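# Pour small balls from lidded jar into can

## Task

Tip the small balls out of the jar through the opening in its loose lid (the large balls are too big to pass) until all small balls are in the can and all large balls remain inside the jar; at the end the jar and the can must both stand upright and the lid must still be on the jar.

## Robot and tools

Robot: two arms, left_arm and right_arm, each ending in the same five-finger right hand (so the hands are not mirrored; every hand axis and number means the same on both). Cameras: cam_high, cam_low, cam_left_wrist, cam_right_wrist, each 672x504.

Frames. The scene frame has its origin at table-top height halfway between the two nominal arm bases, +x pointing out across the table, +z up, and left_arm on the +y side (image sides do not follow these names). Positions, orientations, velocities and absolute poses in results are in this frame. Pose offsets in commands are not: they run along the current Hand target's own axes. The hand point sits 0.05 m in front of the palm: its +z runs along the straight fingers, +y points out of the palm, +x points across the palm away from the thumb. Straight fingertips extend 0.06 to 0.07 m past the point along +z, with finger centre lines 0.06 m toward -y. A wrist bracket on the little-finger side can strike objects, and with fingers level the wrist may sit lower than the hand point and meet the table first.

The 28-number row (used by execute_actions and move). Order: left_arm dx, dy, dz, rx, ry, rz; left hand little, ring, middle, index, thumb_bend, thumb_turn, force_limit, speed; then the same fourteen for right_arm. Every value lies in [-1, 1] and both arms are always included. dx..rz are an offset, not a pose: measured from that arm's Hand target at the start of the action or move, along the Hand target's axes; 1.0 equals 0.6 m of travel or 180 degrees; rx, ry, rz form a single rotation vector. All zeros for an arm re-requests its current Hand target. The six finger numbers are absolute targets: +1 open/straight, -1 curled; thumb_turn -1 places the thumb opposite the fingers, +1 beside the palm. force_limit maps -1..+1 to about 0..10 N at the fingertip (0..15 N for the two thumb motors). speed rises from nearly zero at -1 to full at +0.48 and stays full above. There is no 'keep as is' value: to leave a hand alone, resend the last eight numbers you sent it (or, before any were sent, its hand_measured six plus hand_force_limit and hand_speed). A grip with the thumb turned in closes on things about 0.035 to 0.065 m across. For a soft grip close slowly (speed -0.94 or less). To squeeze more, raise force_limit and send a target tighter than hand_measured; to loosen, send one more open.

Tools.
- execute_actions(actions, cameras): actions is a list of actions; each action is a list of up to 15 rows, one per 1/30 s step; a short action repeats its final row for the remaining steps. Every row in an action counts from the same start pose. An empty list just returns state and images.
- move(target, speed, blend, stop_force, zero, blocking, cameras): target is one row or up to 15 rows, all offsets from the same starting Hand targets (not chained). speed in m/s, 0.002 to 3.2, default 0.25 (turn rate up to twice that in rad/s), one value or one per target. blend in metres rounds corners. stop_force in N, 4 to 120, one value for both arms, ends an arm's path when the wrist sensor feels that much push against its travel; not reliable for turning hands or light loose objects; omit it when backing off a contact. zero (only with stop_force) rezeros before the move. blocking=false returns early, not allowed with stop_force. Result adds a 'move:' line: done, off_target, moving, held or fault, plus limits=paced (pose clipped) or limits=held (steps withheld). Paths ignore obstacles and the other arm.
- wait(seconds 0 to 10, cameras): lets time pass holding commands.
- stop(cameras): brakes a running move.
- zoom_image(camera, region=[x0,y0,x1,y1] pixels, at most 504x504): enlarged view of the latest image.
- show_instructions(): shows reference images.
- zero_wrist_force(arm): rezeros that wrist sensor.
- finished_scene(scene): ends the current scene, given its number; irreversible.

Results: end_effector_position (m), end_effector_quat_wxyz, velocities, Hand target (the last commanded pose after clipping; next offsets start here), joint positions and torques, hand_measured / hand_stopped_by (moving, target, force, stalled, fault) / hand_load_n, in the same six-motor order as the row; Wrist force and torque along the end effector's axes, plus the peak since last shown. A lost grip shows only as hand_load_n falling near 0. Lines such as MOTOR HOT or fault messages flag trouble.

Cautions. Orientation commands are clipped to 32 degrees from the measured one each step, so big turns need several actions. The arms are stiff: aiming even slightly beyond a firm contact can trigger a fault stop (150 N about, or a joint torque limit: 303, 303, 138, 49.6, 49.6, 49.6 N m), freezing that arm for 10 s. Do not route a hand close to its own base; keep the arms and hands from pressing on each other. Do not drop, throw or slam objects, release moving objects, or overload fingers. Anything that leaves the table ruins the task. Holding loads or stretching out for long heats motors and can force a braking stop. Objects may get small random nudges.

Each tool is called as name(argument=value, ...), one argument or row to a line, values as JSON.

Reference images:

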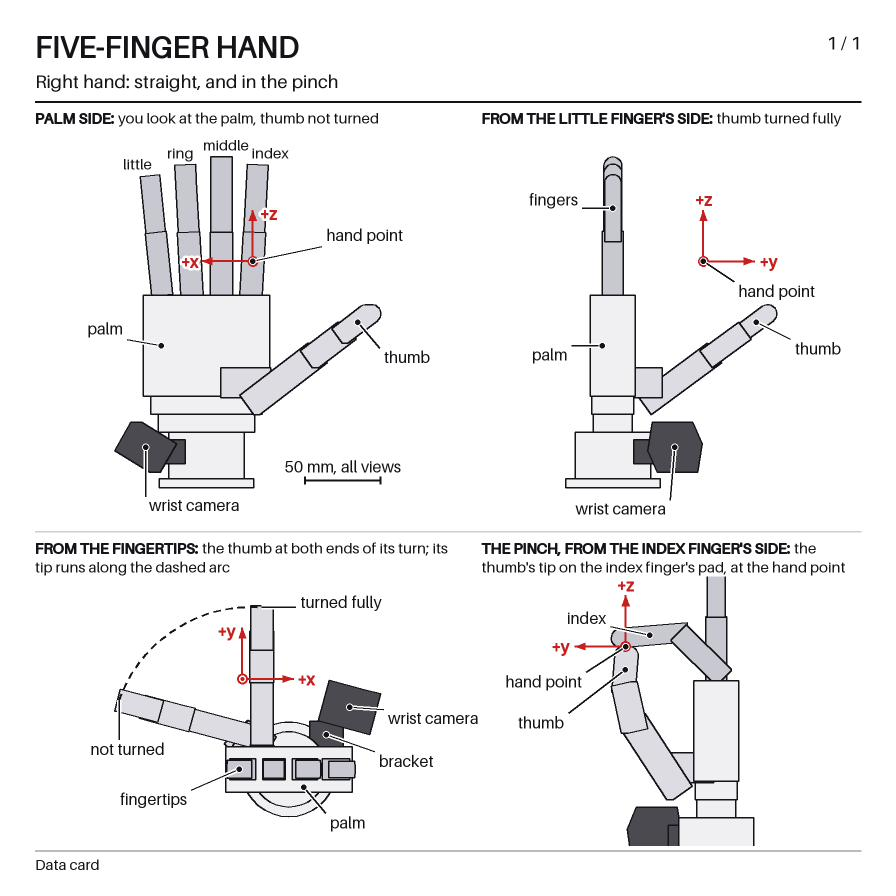

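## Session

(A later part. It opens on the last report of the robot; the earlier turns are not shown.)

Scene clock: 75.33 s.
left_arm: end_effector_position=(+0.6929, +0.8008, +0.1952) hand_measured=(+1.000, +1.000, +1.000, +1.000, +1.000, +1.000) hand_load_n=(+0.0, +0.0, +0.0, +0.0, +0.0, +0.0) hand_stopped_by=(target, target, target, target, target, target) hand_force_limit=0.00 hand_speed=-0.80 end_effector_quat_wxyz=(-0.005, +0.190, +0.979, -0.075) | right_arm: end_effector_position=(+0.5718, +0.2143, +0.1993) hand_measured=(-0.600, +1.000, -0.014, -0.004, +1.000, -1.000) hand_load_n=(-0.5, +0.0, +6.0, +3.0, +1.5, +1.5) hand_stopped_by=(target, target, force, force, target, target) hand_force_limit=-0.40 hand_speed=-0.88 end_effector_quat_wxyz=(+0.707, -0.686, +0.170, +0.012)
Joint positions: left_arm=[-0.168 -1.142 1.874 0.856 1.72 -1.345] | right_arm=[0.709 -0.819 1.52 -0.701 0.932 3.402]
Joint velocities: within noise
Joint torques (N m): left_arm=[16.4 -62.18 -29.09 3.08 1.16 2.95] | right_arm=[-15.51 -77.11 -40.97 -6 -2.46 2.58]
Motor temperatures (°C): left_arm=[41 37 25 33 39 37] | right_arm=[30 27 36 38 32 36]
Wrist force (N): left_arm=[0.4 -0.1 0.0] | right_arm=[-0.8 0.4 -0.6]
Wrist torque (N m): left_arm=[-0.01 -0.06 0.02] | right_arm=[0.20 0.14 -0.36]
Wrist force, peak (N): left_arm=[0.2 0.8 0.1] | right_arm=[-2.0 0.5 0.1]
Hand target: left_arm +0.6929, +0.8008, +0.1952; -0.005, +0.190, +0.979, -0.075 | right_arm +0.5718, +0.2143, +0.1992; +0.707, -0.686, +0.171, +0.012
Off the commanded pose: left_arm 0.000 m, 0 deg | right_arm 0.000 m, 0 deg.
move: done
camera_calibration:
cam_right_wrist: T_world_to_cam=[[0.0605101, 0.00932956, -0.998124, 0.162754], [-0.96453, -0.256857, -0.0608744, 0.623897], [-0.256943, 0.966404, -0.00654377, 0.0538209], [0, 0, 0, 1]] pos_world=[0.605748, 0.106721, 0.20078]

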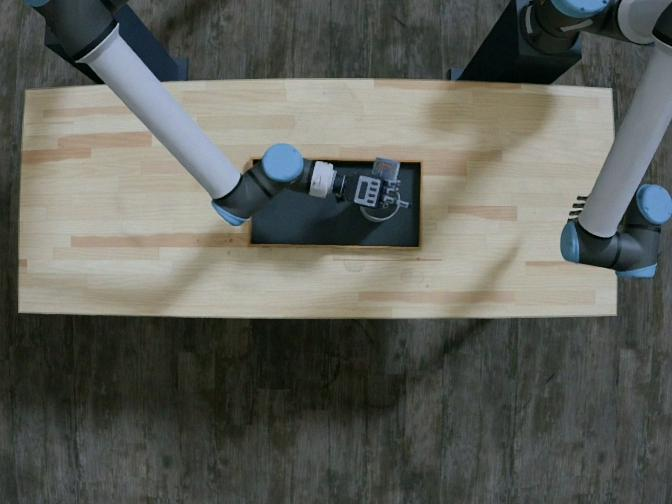

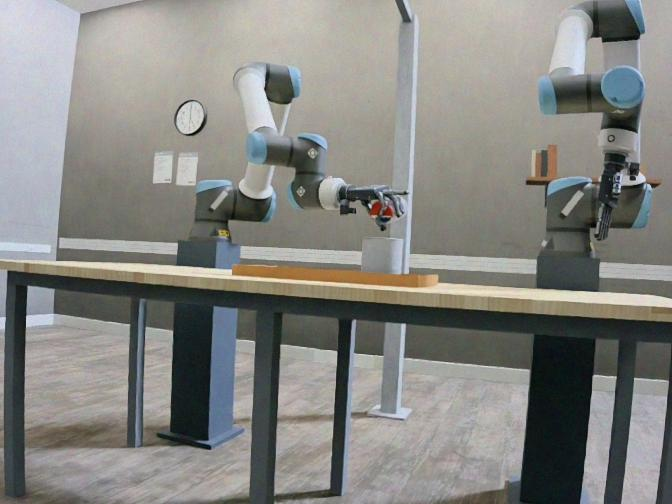

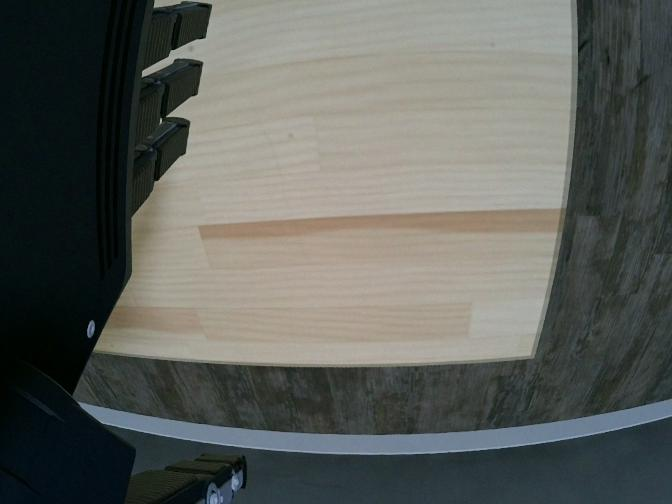

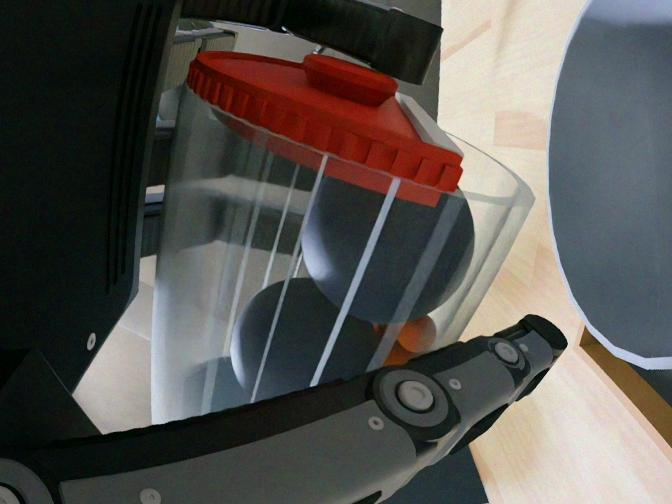

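move(
  target=[
    [0,0,0,0,0,0,1,1,1,1,1,1,0,-0.8,0,0,0,0,0,0.11,-0.6,1,-0.8,-0.8,1,-1,-0.4,-0.88],
  ],
  speed=[0.12],
)

zoom_image(
  camera="cam_low",
  region=[280, 160, 460, 290],
)

zoom_image(
  camera="cam_right_wrist",
  region=[120, 0, 600, 400],
)

Scene clock: 77.80 s.
left_arm: end_effector_position=(+0.6929, +0.8008, +0.1952) hand_measured=(+1.000, +1.000, +1.000, +1.000, +1.000, +1.000) hand_load_n=(+0.0, +0.0, +0.0, +0.0, +0.0, +0.0) hand_stopped_by=(target, target, target, target, target, target) hand_force_limit=0.00 hand_speed=-0.80 end_effector_quat_wxyz=(-0.005, +0.190, +0.979, -0.075) | right_arm: end_effector_position=(+0.5718, +0.2143, +0.1993) hand_measured=(-0.600, +1.000, -0.014, -0.004, +1.000, -1.000) hand_load_n=(-1.0, +0.0, +6.0, +2.5, +1.5, +1.0) hand_stopped_by=(target, target, force, force, target, target) hand_force_limit=-0.40 hand_speed=-0.88 end_effector_quat_wxyz=(+0.694, -0.647, +0.286, +0.133)
Joint positions: left_arm=[-0.168 -1.142 1.874 0.856 1.72 -1.345] | right_arm=[0.696 -0.792 1.508 -0.716 0.919 3.748]
Joint velocities: within noise
Joint torques (N m): left_arm=[14.18 -63.23 -26.84 3.54 1.09 3.04] | right_arm=[-17.31 -80.54 -41.85 -5.54 -2.18 3.11]
Motor temperatures (°C): left_arm=[41 37 25 33 39 37] | right_arm=[30 27 36 38 32 36]
Wrist force (N): left_arm=[-0.3 0.5 0.0] | right_arm=[-0.6 0.1 -0.2]
Wrist torque (N m): left_arm=[0.08 0.04 0.00] | right_arm=[0.13 0.12 -0.31]
Wrist force, peak (N): left_arm=[0.2 0.8 0.4] | right_arm=[-0.8 0.2 -0.9]
Hand target: left_arm +0.6929, +0.8008, +0.1952; -0.005, +0.190, +0.979, -0.075 | right_arm +0.5718, +0.2143, +0.1992; +0.694, -0.647, +0.286, +0.134
Off the commanded pose: left_arm 0.000 m, 0 deg | right_arm 0.000 m, 0 deg.
move: done
camera_calibration:
cam_right_wrist: T_world_to_cam=[[-0.272306, 0.0860384, -0.958356, 0.328729], [-0.933751, -0.264073, 0.241607, 0.547621], [-0.232289, 0.960657, 0.152247, 0.00929747], [0, 0, 0, 1]] pos_world=[0.603017, 0.107397, 0.181316]

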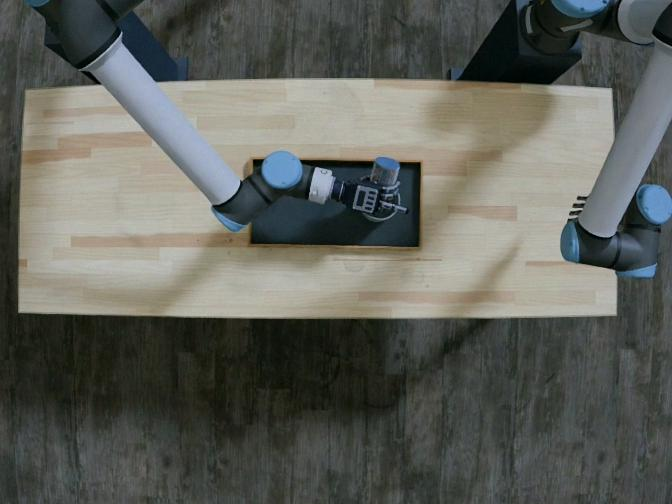

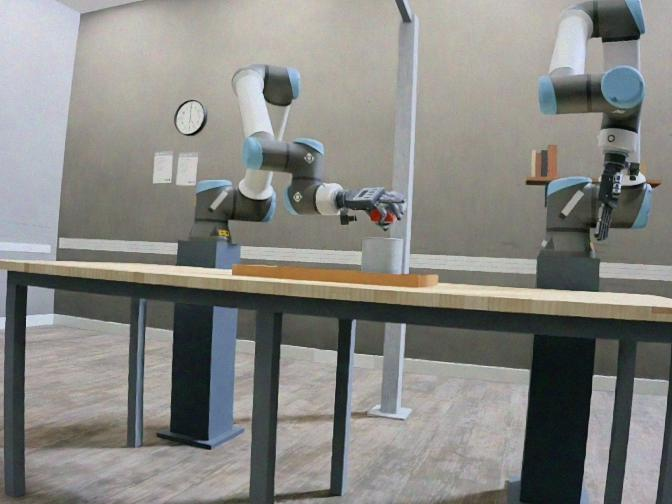

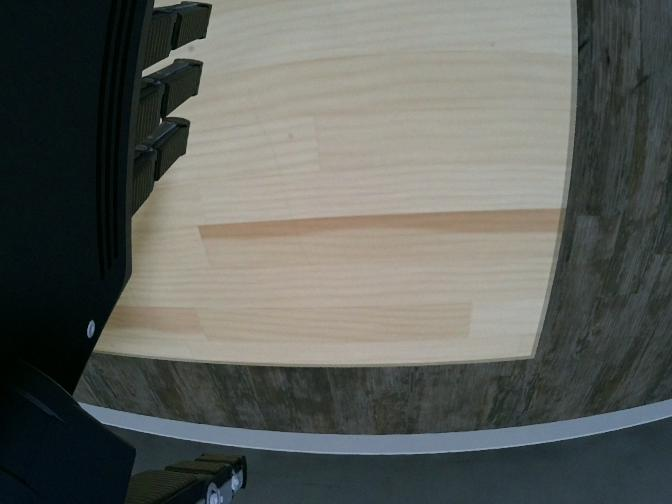

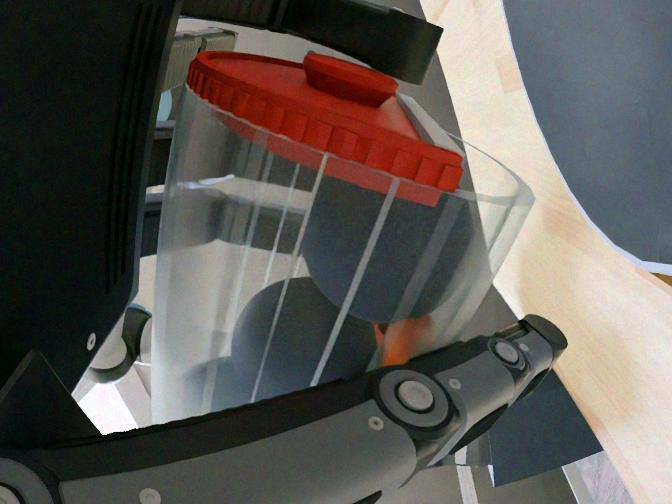

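Scaled by 2.800.

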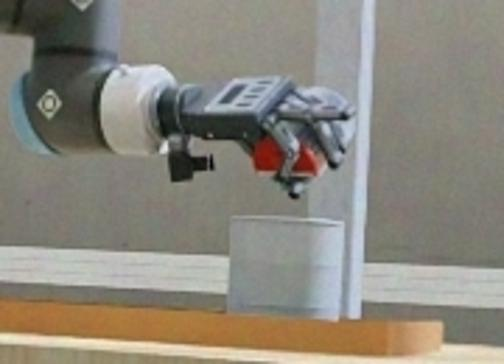

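Scaled by 1.050 from the camera's 672x504 image, which has a finer 960x720 frame.

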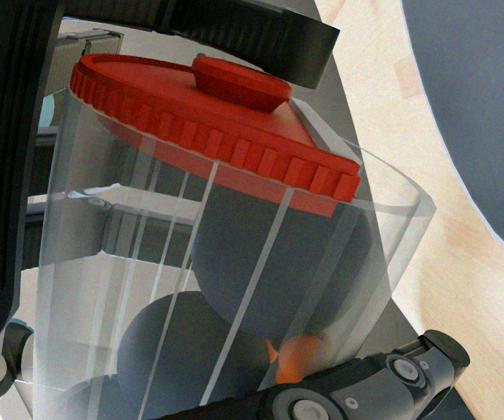

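move(
  target=[
    [0,0,0,0,0,0,1,1,1,1,1,1,0,-0.8,0,0,0,0,0,-0.22,-0.6,1,-0.8,-0.8,1,-1,-0.4,-0.88],
    [0,0,0,0,0,0,1,1,1,1,1,1,0,-0.8,0,0,0,0,0,0.02,-0.6,1,-0.8,-0.8,1,-1,-0.4,-0.88],
  ],
  speed=[0.35],
)

zoom_image(
  camera="cam_right_wrist",
  region=[120, 0, 600, 400],
)

zoom_image(
  camera="cam_high",
  region=[310, 130, 450, 250],
)

speed must be one number or one for each of the 2 targets, got a list of 1; nothing of the call was run

Scaled by 1.050 from the camera's 672x504 image, which has a finer 960x720 frame.

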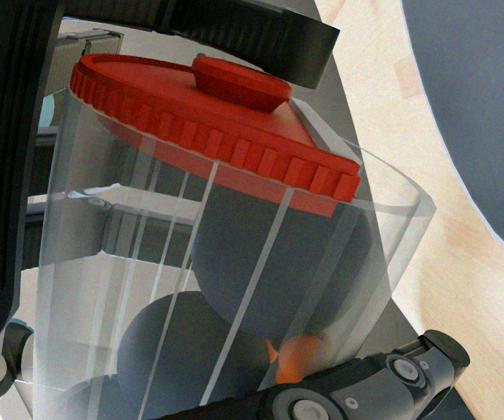

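Scaled by 3.600.

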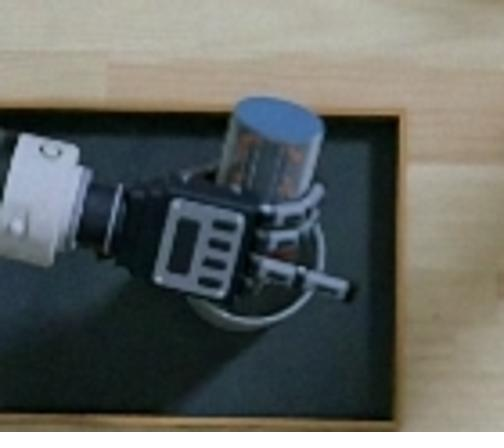

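move(
  target=[
    [0,0,0,0,0,0,1,1,1,1,1,1,0,-0.8,0,0,0,0,0,-0.25,-0.6,1,-0.8,-0.8,1,-1,-0.4,-0.88],
    [0,0,0,0,0,0,1,1,1,1,1,1,0,-0.8,0,0,0,0,0,0.02,-0.6,1,-0.8,-0.8,1,-1,-0.4,-0.88],
  ],
  speed=0.35,
)

zoom_image(
  camera="cam_right_wrist",
  region=[120, 0, 600, 400],
)

zoom_image(
  camera="cam_high",
  region=[340, 150, 420, 220],
)

Scene clock: 82.00 s.
left_arm: end_effector_position=(+0.6929, +0.8008, +0.1952) hand_measured=(+1.000, +1.000, +1.000, +1.000, +1.000, +1.000) hand_load_n=(+0.0, +0.0, +0.0, +0.0, +0.0, +0.0) hand_stopped_by=(target, target, target, target, target, target) hand_force_limit=0.00 hand_speed=-0.80 end_effector_quat_wxyz=(-0.005, +0.190, +0.979, -0.075) | right_arm: end_effector_position=(+0.5718, +0.2143, +0.1992) hand_measured=(-0.600, +1.000, -0.014, -0.004, +1.000, -1.000) hand_load_n=(-0.5, +0.0, +6.0, +2.5, +1.5, +1.0) hand_stopped_by=(target, target, force, force, target, target) hand_force_limit=-0.40 hand_speed=-0.88 end_effector_quat_wxyz=(+0.690, -0.637, +0.306, +0.155)
Joint positions: left_arm=[-0.168 -1.142 1.874 0.856 1.72 -1.345] | right_arm=[0.694 -0.787 1.507 -0.72 0.917 3.811]
Joint velocities: within noise
Joint torques (N m): left_arm=[15.09 -63.69 -27.71 3.41 1.75 2.9] | right_arm=[-12.84 -80.14 -28.32 -5.73 -2.39 2.47]
Motor temperatures (°C): left_arm=[41 37 25 33 39 37] | right_arm=[30 27 36 38 32 36]
Wrist force (N): left_arm=[0.3 -0.1 0.2] | right_arm=[-0.5 -0.3 -0.9]
Wrist torque (N m): left_arm=[-0.03 -0.06 0.01] | right_arm=[0.14 0.13 -0.28]
Wrist force, peak (N): left_arm=[0.5 0.6 -0.4] | right_arm=[-1.8 -0.2 0.0]
Hand target: left_arm +0.6929, +0.8008, +0.1952; -0.005, +0.190, +0.979, -0.075 | right_arm +0.5718, +0.2143, +0.1992; +0.690, -0.637, +0.306, +0.155
Off the commanded pose: left_arm 0.000 m, 0 deg | right_arm 0.000 m, 0 deg.
move: done
camera_calibration:
cam_right_wrist: T_world_to_cam=[[-0.330423, 0.0993536, -0.938589, 0.355165], [-0.91732, -0.267852, 0.294582, 0.528463], [-0.222135, 0.958324, 0.179644, -0.00145213], [0, 0, 0, 1]] pos_world=[0.601802, 0.107655, 0.177939]

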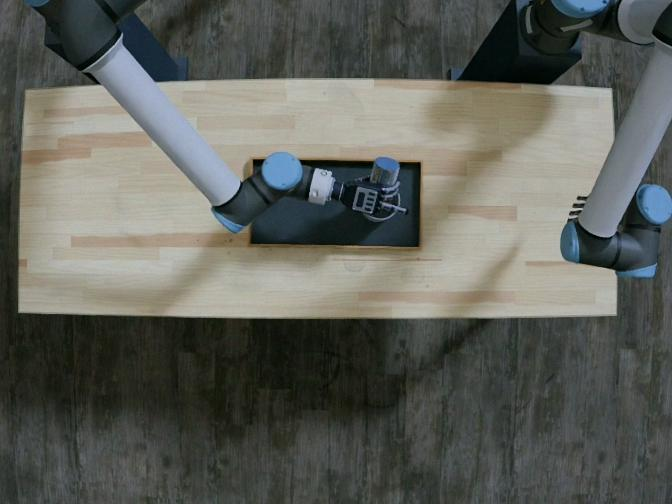

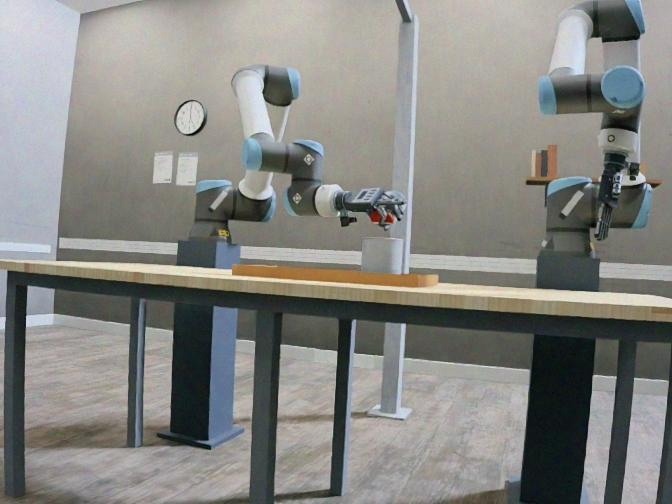

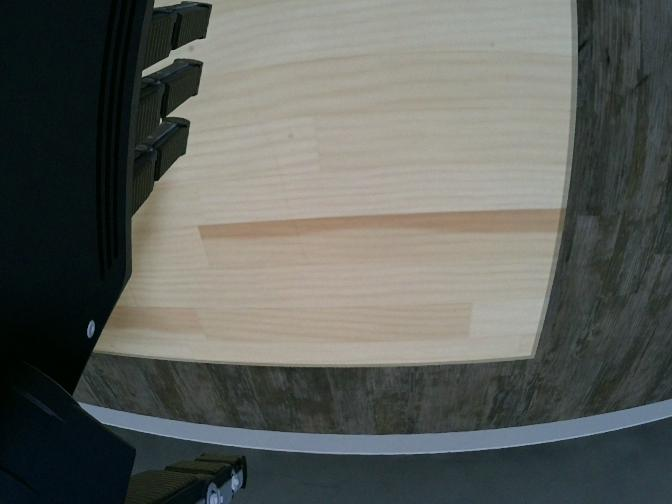

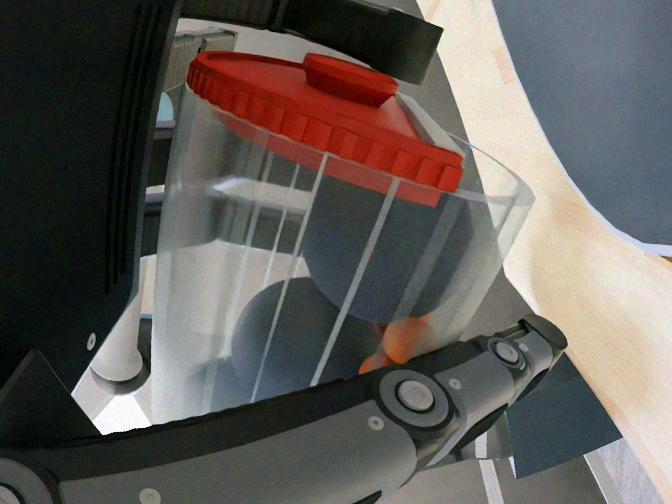

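Scaled by 1.050 from the camera's 672x504 image, which has a finer 960x720 frame.

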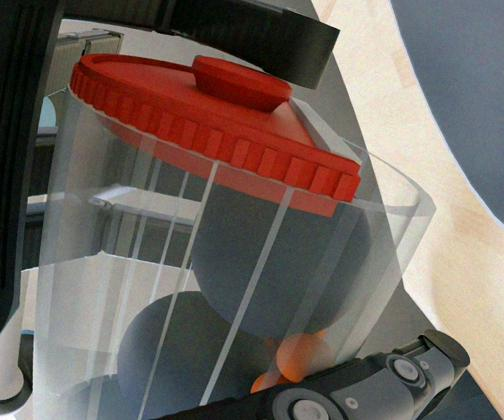

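Scaled by 6.300.

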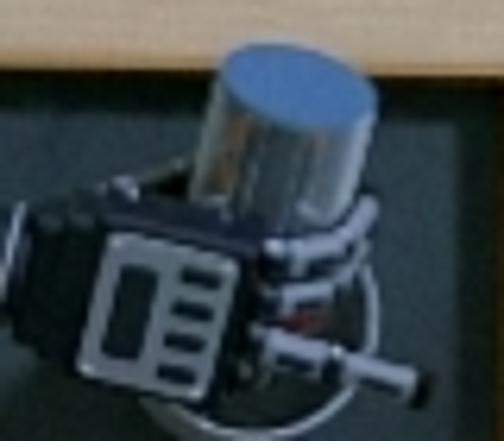

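move(
  target=[
    [0,0,0,0,0,0,1,1,1,1,1,1,0,-0.8,0,0,0,0,0,-0.35,-0.6,1,-0.8,-0.8,1,-1,-0.4,-0.88],
    [0,0,0,0,0,0,1,1,1,1,1,1,0,-0.8,0,0,0,0,0,0.02,-0.6,1,-0.8,-0.8,1,-1,-0.4,-0.88],
    [0,0,0,0,0,0,1,1,1,1,1,1,0,-0.8,0,0,0,0,0,-0.3,-0.6,1,-0.8,-0.8,1,-1,-0.4,-0.88],
    [0,0,0,0,0,0,1,1,1,1,1,1,0,-0.8,0,0,0,0,0,0.02,-0.6,1,-0.8,-0.8,1,-1,-0.4,-0.88],
  ],
  speed=0.5,
  cameras=["cam_high","cam_right_wrist"],
)

zoom_image(
  camera="cam_right_wrist",
  region=[120, 0, 600, 400],
)

zoom_image(
  camera="cam_high",
  region=[340, 150, 420, 220],
)

Scene clock: 88.30 s.
left_arm: end_effector_position=(+0.6929, +0.8008, +0.1952) hand_measured=(+1.000, +1.000, +1.000, +1.000, +1.000, +1.000) hand_load_n=(+0.0, +0.0, +0.0, +0.0, +0.0, -0.5) hand_stopped_by=(target, target, target, target, target, target) hand_force_limit=0.00 hand_speed=-0.80 end_effector_quat_wxyz=(-0.005, +0.190, +0.979, -0.075) | right_arm: end_effector_position=(+0.5718, +0.2143, +0.1992) hand_measured=(-0.600, +1.000, -0.014, -0.004, +1.000, -1.000) hand_load_n=(-0.5, +0.0, +6.0, +3.0, +1.0, +1.5) hand_stopped_by=(target, target, force, force, target, target) hand_force_limit=-0.40 hand_speed=-0.88 end_effector_quat_wxyz=(+0.685, -0.627, +0.326, +0.177) end_effector_velocity=(+0.000, +0.000, +0.000) end_effector_angular_velocity=(+0.001, +0.004, +0.000)
Joint positions: left_arm=[-0.168 -1.142 1.874 0.856 1.72 -1.345] | right_arm=[0.692 -0.782 1.505 -0.724 0.916 3.873]
Joint velocities: left_arm=[within noise] | right_arm=[0 0 0 -0.001 0 0.005]
Joint torques (N m): left_arm=[14.64 -60.46 -29.58 3.44 1.16 2.97] | right_arm=[-14.86 -80.75 -27.32 -5.52 1.03 2.41]
Motor temperatures (°C): left_arm=[41 37 25 33 39 37] | right_arm=[30 27 36 38 32 36]
Wrist force (N): left_arm=[-0.2 0.1 -0.3] | right_arm=[-0.2 -0.7 -0.4]
Wrist torque (N m): left_arm=[0.03 0.02 -0.01] | right_arm=[0.03 0.07 -0.26]
Wrist force, peak (N): left_arm=[0.6 0.2 0.6] | right_arm=[-2.2 0.7 0.1]
Hand target: left_arm +0.6929, +0.8008, +0.1952; -0.005, +0.190, +0.979, -0.075 | right_arm +0.5718, +0.2143, +0.1992; +0.685, -0.627, +0.326, +0.177
Off the commanded pose: left_arm 0.000 m, 0 deg | right_arm 0.000 m, 0 deg.
move: done
camera_calibration:
cam_right_wrist: T_world_to_cam=[[-0.387206, 0.112408, -0.915115, 0.380169], [-0.897688, -0.272357, 0.346378, 0.507858], [-0.210302, 0.955608, 0.206366, -0.0128999], [0, 0, 0, 1]] pos_world=[0.600389, 0.107912, 0.17465]
Images, in order (width x height): cam_high 672x504, cam_right_wrist 672x504.

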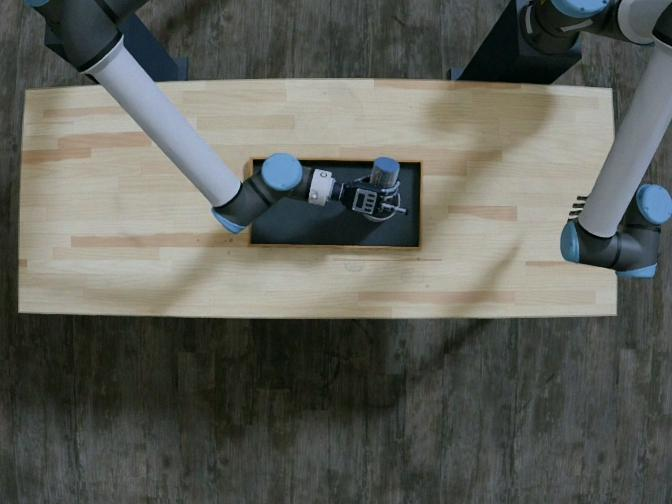

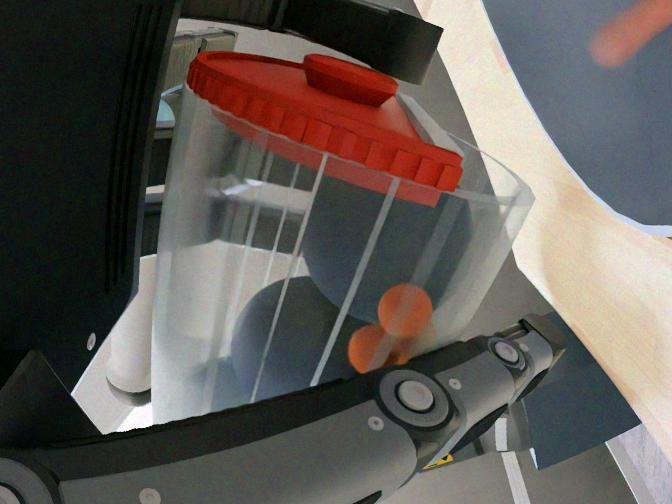

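Scaled by 1.050 from the camera's 672x504 image, which has a finer 960x720 frame.

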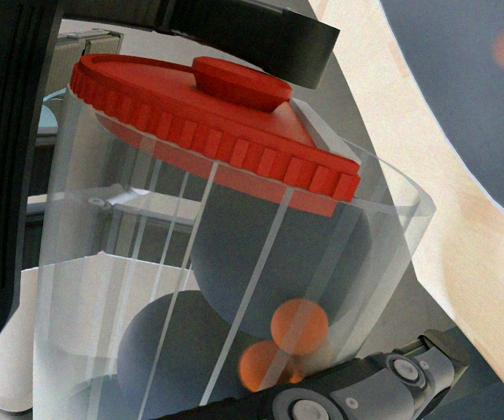

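Scaled by 6.300.

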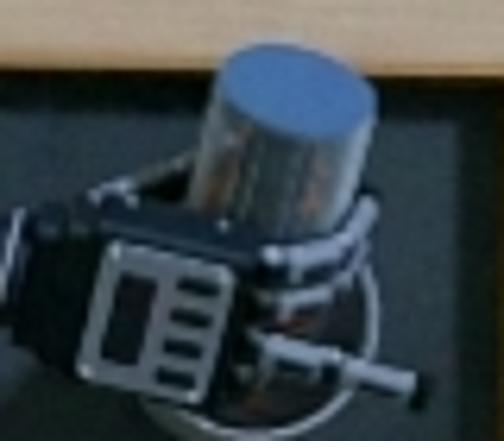

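move(
  target=[
    [0,0,0,0,0,0,1,1,1,1,1,1,0,-0.8,0,0,0,0,0,-0.4,-0.6,1,-0.8,-0.8,1,-1,-0.4,-0.88],
    [0,0,0,0,0,0,1,1,1,1,1,1,0,-0.8,0,0,0,0,0,0,-0.6,1,-0.8,-0.8,1,-1,-0.4,-0.88],
    [0,0,0,0,0,0,1,1,1,1,1,1,0,-0.8,0,0,0,0.07,0,0,-0.6,1,-0.8,-0.8,1,-1,-0.4,-0.88],
    [0,0,0,0,0,0,1,1,1,1,1,1,0,-0.8,0,0,0,-0.07,0,0,-0.6,1,-0.8,-0.8,1,-1,-0.4,-0.88],
    [0,0,0,0,0,0,1,1,1,1,1,1,0,-0.8,0,0,0,0,0,-0.35,-0.6,1,-0.8,-0.8,1,-1,-0.4,-0.88],
    [0,0,0,0,0,0,1,1,1,1,1,1,0,-0.8,0,0,0,0,0,0.03,-0.6,1,-0.8,-0.8,1,-1,-0.4,-0.88],
  ],
  speed=0.6,
  cameras=["cam_high","cam_right_wrist"],
)

zoom_image(
  camera="cam_high",
  region=[340, 150, 420, 220],
)

Scene clock: 95.73 s.
left_arm: end_effector_position=(+0.6929, +0.8008, +0.1952) hand_measured=(+1.000, +1.000, +1.000, +1.000, +1.000, +1.000) hand_load_n=(+0.0, +0.0, +0.0, +0.0, +0.0, +0.0) hand_stopped_by=(target, target, target, target, target, target) hand_force_limit=0.00 hand_speed=-0.80 end_effector_quat_wxyz=(-0.005, +0.190, +0.979, -0.075) | right_arm: end_effector_position=(+0.5718, +0.2143, +0.1992) hand_measured=(-0.600, +1.000, -0.014, -0.004, +1.000, -1.000) hand_load_n=(+0.0, -0.5, +6.5, +2.5, +1.5, +1.0) hand_stopped_by=(target, target, force, force, target, target) hand_force_limit=-0.40 hand_speed=-0.88 end_effector_quat_wxyz=(+0.676, -0.611, +0.355, +0.209)
Joint positions: left_arm=[-0.168 -1.142 1.874 0.856 1.72 -1.345] | right_arm=[0.691 -0.774 1.504 -0.73 0.914 3.968]
Joint velocities: within noise
Joint torques (N m): left_arm=[13.7 -57.43 -28.26 3.35 1.69 2.89] | right_arm=[-12.86 -78.81 -29.54 -5.41 1.63 2.79]
Motor temperatures (°C): left_arm=[41 37 25 33 39 37] | right_arm=[30 27 36 38 32 36]
Wrist force (N): left_arm=[0.2 0.2 -0.1] | right_arm=[-0.3 -0.3 -0.7]
Wrist torque (N m): left_arm=[0.04 -0.04 0.02] | right_arm=[0.11 0.10 -0.22]
Wrist force, peak (N): left_arm=[-0.4 0.1 0.9] | right_arm=[-2.3 1.1 -0.1]
Hand target: left_arm +0.6929, +0.8008, +0.1952; -0.005, +0.190, +0.979, -0.075 | right_arm +0.5718, +0.2143, +0.1992; +0.676, -0.611, +0.355, +0.209
Off the commanded pose: left_arm 0.000 m, 0 deg | right_arm 0.000 m, 0 deg.
move: done
camera_calibration:
cam_right_wrist: T_world_to_cam=[[-0.469367, 0.131309, -0.873185, 0.414671], [-0.862412, -0.280485, 0.421396, 0.474483], [-0.189582, 0.950835, 0.244893, -0.0314591], [0, 0, 0, 1]] pos_world=[0.597869, 0.108547, 0.169844]
Images, in order (width x height): cam_high 672x504, cam_right_wrist 672x504.

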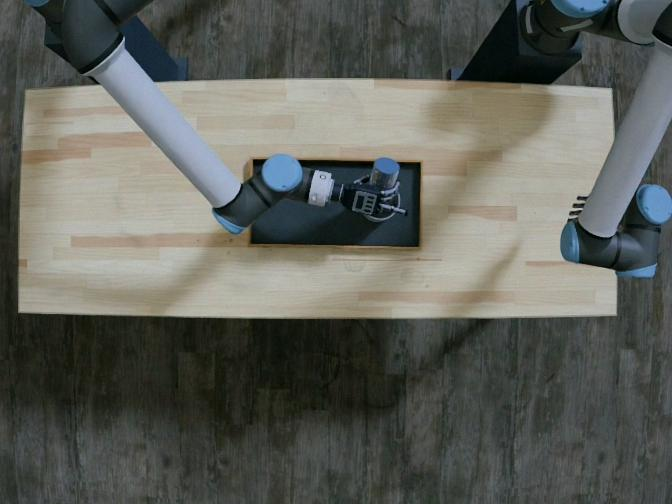

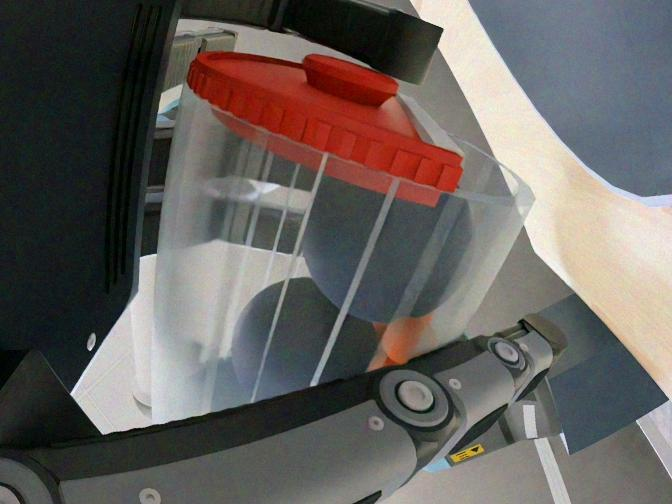

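Scaled by 6.300.

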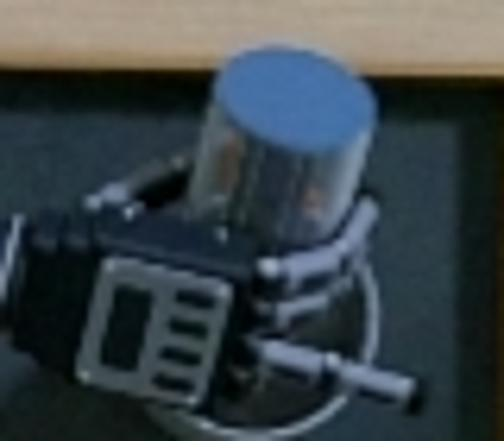

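move(
  target=[
    [0,0,0,0,0,0,1,1,1,1,1,1,0,-0.8,0,0,0,0,0,-0.45,-0.6,1,-0.8,-0.8,1,-1,-0.4,-0.88],
    [0,0,0,0,0,0,1,1,1,1,1,1,0,-0.8,0,0,0,0,0,-0.1,-0.6,1,-0.8,-0.8,1,-1,-0.4,-0.88],
    [0,0,0,0,0,0,1,1,1,1,1,1,0,-0.8,0,0,0,0.12,0,-0.1,-0.6,1,-0.8,-0.8,1,-1,-0.4,-0.88],
    [0,0,0,0,0,0,1,1,1,1,1,1,0,-0.8,0,0,0,-0.12,0,-0.1,-0.6,1,-0.8,-0.8,1,-1,-0.4,-0.88],
    [0,0,0,0,0,0,1,1,1,1,1,1,0,-0.8,0,0,0,0.12,0,-0.05,-0.6,1,-0.8,-0.8,1,-1,-0.4,-0.88],
    [0,0,0,0,0,0,1,1,1,1,1,1,0,-0.8,0,0,0,0,0,0,-0.6,1,-0.8,-0.8,1,-1,-0.4,-0.88],
  ],
  speed=0.6,
  cameras=["cam_high","cam_right_wrist"],
)

zoom_image(
  camera="cam_high",
  region=[340, 150, 420, 220],
)

Scene clock: 102.57 s.
left_arm: end_effector_position=(+0.6929, +0.8008, +0.1952) hand_measured=(+1.000, +1.000, +1.000, +1.000, +1.000, +1.000) hand_load_n=(+0.0, +0.0, -0.5, +0.0, +0.0, +0.0) hand_stopped_by=(target, target, target, target, target, target) hand_force_limit=0.00 hand_speed=-0.80 end_effector_quat_wxyz=(-0.005, +0.190, +0.979, -0.075) | right_arm: end_effector_position=(+0.5718, +0.2143, +0.1992) hand_measured=(-0.600, +1.000, -0.014, -0.004, +1.000, -1.000) hand_load_n=(+0.0, +0.0, +6.0, +3.0, +1.5, +1.0) hand_stopped_by=(target, target, force, force, target, target) hand_force_limit=-0.40 hand_speed=-0.88 end_effector_quat_wxyz=(+0.676, -0.611, +0.355, +0.209)
Joint positions: left_arm=[-0.168 -1.142 1.874 0.856 1.72 -1.345] | right_arm=[0.691 -0.774 1.504 -0.731 0.914 3.968]
Joint velocities: within noise
Joint torques (N m): left_arm=[14.07 -60.1 -28.35 3.31 1.55 2.94] | right_arm=[-15.14 -83.93 -43.72 0.78 -2.66 -2.37]
Motor temperatures (°C): left_arm=[41 37 25 33 39 37] | right_arm=[30 27 36 38 32 36]
Wrist force (N): left_arm=[0.0 0.3 -0.1] | right_arm=[-0.5 -0.5 -0.2]
Wrist torque (N m): left_arm=[0.05 0.00 0.01] | right_arm=[0.04 0.11 -0.23]
Wrist force, peak (N): left_arm=[0.4 0.5 -0.6] | right_arm=[-2.4 1.0 -0.3]
Hand target: left_arm +0.6929, +0.8008, +0.1952; -0.005, +0.190, +0.979, -0.075 | right_arm +0.5718, +0.2143, +0.1992; +0.676, -0.611, +0.355, +0.209
Off the commanded pose: left_arm 0.000 m, 0 deg | right_arm 0.000 m, 0 deg.
move: done
camera_calibration:
cam_right_wrist: T_world_to_cam=[[-0.469572, 0.131704, -0.873016, 0.414723], [-0.862342, -0.280526, 0.42151, 0.474427], [-0.18939, 0.950768, 0.245301, -0.0316349], [0, 0, 0, 1]] pos_world=[0.597869, 0.108546, 0.169844]
Images, in order (width x height): cam_high 672x504, cam_right_wrist 672x504.

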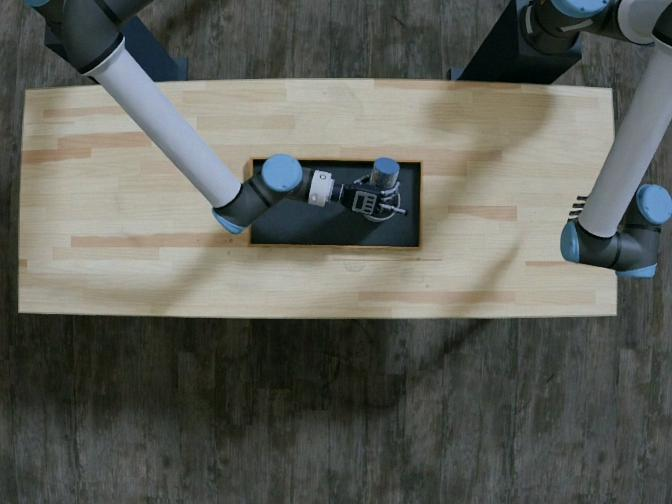

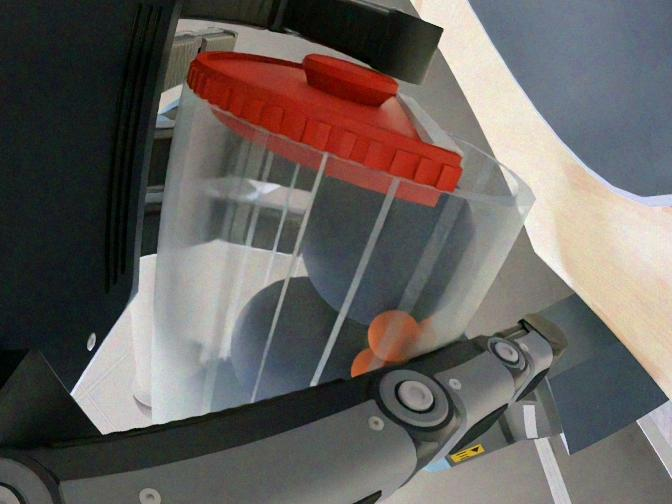

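Scaled by 6.300.

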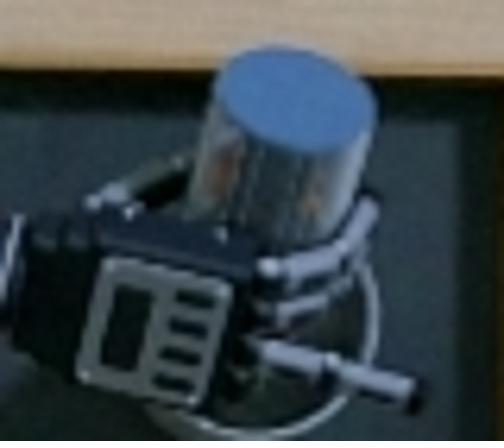

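move(
  target=[
    [0,0,0,0,0,0,1,1,1,1,1,1,0,-0.8,0,0,0,0,0,-0.45,-0.6,1,-0.8,-0.8,1,-1,-0.4,-0.88],
    [0,0,0,0,0,0,1,1,1,1,1,1,0,-0.8,0,0,0,0,0,-0.178,-0.6,1,-0.8,-0.8,1,-1,-0.4,-0.88],
  ],
  speed=0.6,
  cameras=["cam_high","cam_right_wrist"],
)

move(
  target=[
    [0,0,0,0,0,0,1,1,1,1,1,1,0,-0.8,0.02,0,0,0,0,0,-0.6,1,-0.8,-0.8,1,-1,-0.4,-0.88],
    [0,0,0,0,0,0,1,1,1,1,1,1,0,-0.8,-0.02,0,0,0,0,0,-0.6,1,-0.8,-0.8,1,-1,-0.4,-0.88],
    [0,0,0,0,0,0,1,1,1,1,1,1,0,-0.8,0.02,0,0,0,0,0,-0.6,1,-0.8,-0.8,1,-1,-0.4,-0.88],
    [0,0,0,0,0,0,1,1,1,1,1,1,0,-0.8,-0.02,0,0,0,0,0,-0.6,1,-0.8,-0.8,1,-1,-0.4,-0.88],
    [0,0,0,0,0,0,1,1,1,1,1,1,0,-0.8,0.02,0,0,0,0,0,-0.6,1,-0.8,-0.8,1,-1,-0.4,-0.88],
    [0,0,0,0,0,0,1,1,1,1,1,1,0,-0.8,-0.02,0,0,0,0,0,-0.6,1,-0.8,-0.8,1,-1,-0.4,-0.88],
    [0,0,0,0,0,0,1,1,1,1,1,1,0,-0.8,0.02,0,0,0,0,0,-0.6,1,-0.8,-0.8,1,-1,-0.4,-0.88],
    [0,0,0,0,0,0,1,1,1,1,1,1,0,-0.8,-0.02,0,0,0,0,0,-0.6,1,-0.8,-0.8,1,-1,-0.4,-0.88],
    [0,0,0,0,0,0,1,1,1,1,1,1,0,-0.8,0,0,0,0,0,0,-0.6,1,-0.8,-0.8,1,-1,-0.4,-0.88],
  ],
  speed=0.2,
  cameras=["cam_high","cam_right_wrist"],
)

zoom_image(
  camera="cam_high",
  region=[340, 150, 420, 220],
)

zoom_image(
  camera="cam_right_wrist",
  region=[120, 0, 600, 400],
)

Scene clock: 107.00 s.
left_arm: end_effector_position=(+0.6929, +0.8008, +0.1952) hand_measured=(+1.000, +1.000, +1.000, +1.000, +1.000, +1.000) hand_load_n=(+0.0, +0.0, +0.0, +0.0, +0.0, +0.0) hand_stopped_by=(target, target, target, target, target, target) hand_force_limit=0.00 hand_speed=-0.80 end_effector_quat_wxyz=(-0.005, +0.190, +0.979, -0.075) | right_arm: end_effector_position=(+0.5718, +0.2143, +0.1992) hand_measured=(-0.600, +1.000, -0.014, -0.004, +1.000, -1.000) hand_load_n=(+0.0, +0.0, +6.0, +3.0, +1.5, +1.0) hand_stopped_by=(target, target, force, force, target, target) hand_force_limit=-0.40 hand_speed=-0.88 end_effector_quat_wxyz=(+0.707, -0.686, +0.173, +0.014)
Joint positions: left_arm=[-0.168 -1.142 1.874 0.856 1.72 -1.345] | right_arm=[0.709 -0.819 1.519 -0.701 0.932 3.408]
Joint velocities: within noise
Joint torques (N m): left_arm=[14.48 -61.67 -29.82 3.3 1.04 3.16] | right_arm=[-13.93 -81.91 -29.56 -5.96 -1.81 2.67]
Motor temperatures (°C): left_arm=[41 37 25 32 39 37] | right_arm=[30 27 36 38 32 36]
Wrist force (N): left_arm=[0.2 -0.3 0.1] | right_arm=[-0.8 0.2 -0.4]
Wrist torque (N m): left_arm=[-0.04 -0.04 0.00] | right_arm=[0.15 0.14 -0.37]
Wrist force, peak (N): left_arm=[-1.0 0.4 -0.4] | right_arm=[-2.4 0.5 0.4]
Hand target: left_arm +0.6929, +0.8008, +0.1952; -0.005, +0.190, +0.979, -0.075 | right_arm +0.5718, +0.2143, +0.1992; +0.707, -0.686, +0.173, +0.014
Off the commanded pose: left_arm 0.000 m, 0 deg | right_arm 0.000 m, 0 deg.
move: done
camera_calibration:
cam_right_wrist: T_world_to_cam=[[0.0542247, 0.0107131, -0.998471, 0.166093], [-0.964898, -0.256768, -0.0551564, 0.622955], [-0.256966, 0.966414, -0.00358612, 0.053247], [0, 0, 0, 1]] pos_world=[0.605765, 0.106717, 0.20039]
Images, in order (width x height): cam_high 672x504, cam_right_wrist 672x504.

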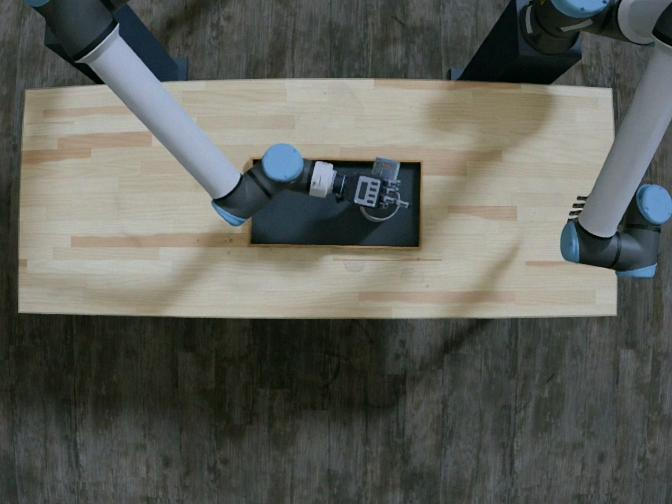

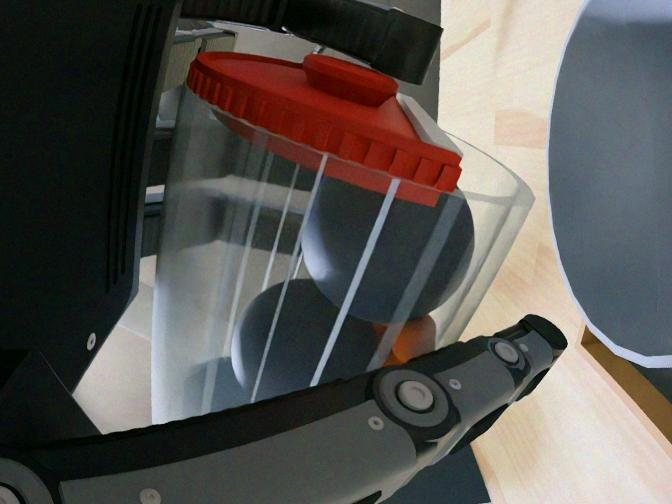

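Scene clock: 109.07 s.
left_arm: end_effector_position=(+0.6929, +0.8008, +0.1952) hand_measured=(+1.000, +1.000, +1.000, +1.000, +1.000, +1.000) hand_load_n=(+0.0, +0.0, +0.0, +0.0, +0.0, +0.0) hand_stopped_by=(target, target, target, target, target, target) hand_force_limit=0.00 hand_speed=-0.80 end_effector_quat_wxyz=(-0.005, +0.190, +0.979, -0.075) | right_arm: end_effector_position=(+0.5715, +0.2144, +0.1994) hand_measured=(-0.600, +1.000, -0.014, -0.004, +1.000, -1.000) hand_load_n=(+0.0, +0.0, +6.5, +3.0, +1.5, +1.0) hand_stopped_by=(target, target, force, force, target, target) hand_force_limit=-0.40 hand_speed=-0.88 end_effector_quat_wxyz=(+0.707, -0.686, +0.173, +0.014)
Joint positions: left_arm=[-0.168 -1.142 1.874 0.856 1.72 -1.345] | right_arm=[0.709 -0.819 1.52 -0.701 0.932 3.409]
Joint velocities: within noise
Joint torques (N m): left_arm=[13.74 -59.21 -29.61 3.25 0.97 2.64] | right_arm=[-11.97 -80.71 -44.64 0.62 -1.66 0.2]
Motor temperatures (°C): left_arm=[41 37 25 32 39 37] | right_arm=[30 27 36 38 32 36]
Wrist force (N): left_arm=[-0.3 0.4 0.4] | right_arm=[-0.7 0.1 -0.6]
Wrist torque (N m): left_arm=[0.04 0.03 -0.01] | right_arm=[0.16 0.13 -0.37]
Wrist force, peak (N): left_arm=[-0.5 0.6 0.0] | right_arm=[-2.9 -0.1 -0.3]
Hand target: left_arm +0.6929, +0.8008, +0.1952; -0.005, +0.190, +0.979, -0.075 | right_arm +0.5718, +0.2143, +0.1992; +0.707, -0.686, +0.173, +0.014
Off the commanded pose: left_arm 0.000 m, 0 deg | right_arm 0.000 m, 0 deg.
move: done
camera_calibration:
cam_right_wrist: T_world_to_cam=[[0.0540735, 0.0108842, -0.998478, 0.166283], [-0.964881, -0.256852, -0.055054, 0.622676], [-0.25706, 0.966389, -0.00338688, 0.0530936], [0, 0, 0, 1]] pos_world=[0.605465, 0.106816, 0.20049]
Images, in order (width x height): cam_high 672x504, cam_right_wrist 672x504.

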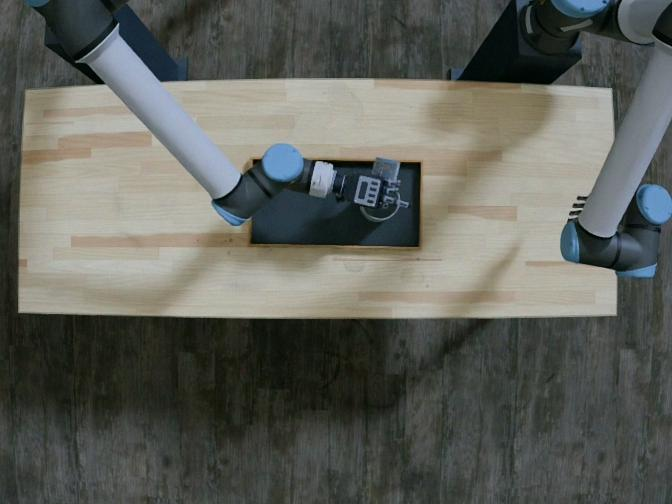

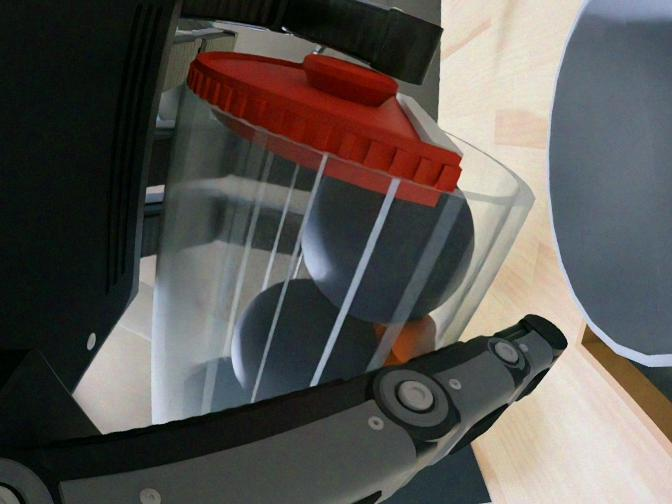

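Scaled by 6.300.

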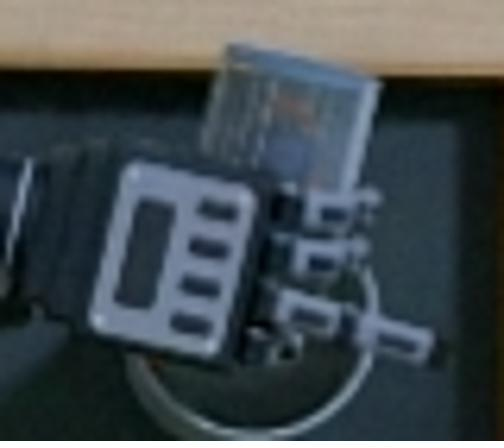

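Scaled by 1.050 from the camera's 672x504 image, which has a finer 960x720 frame.

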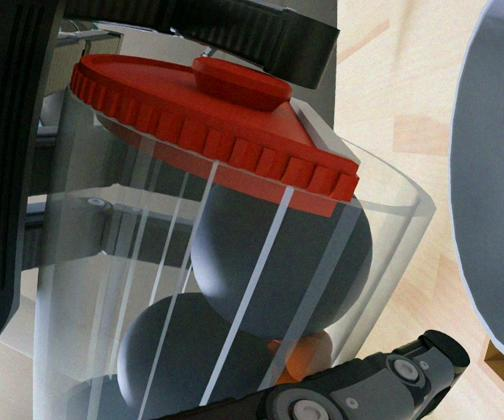

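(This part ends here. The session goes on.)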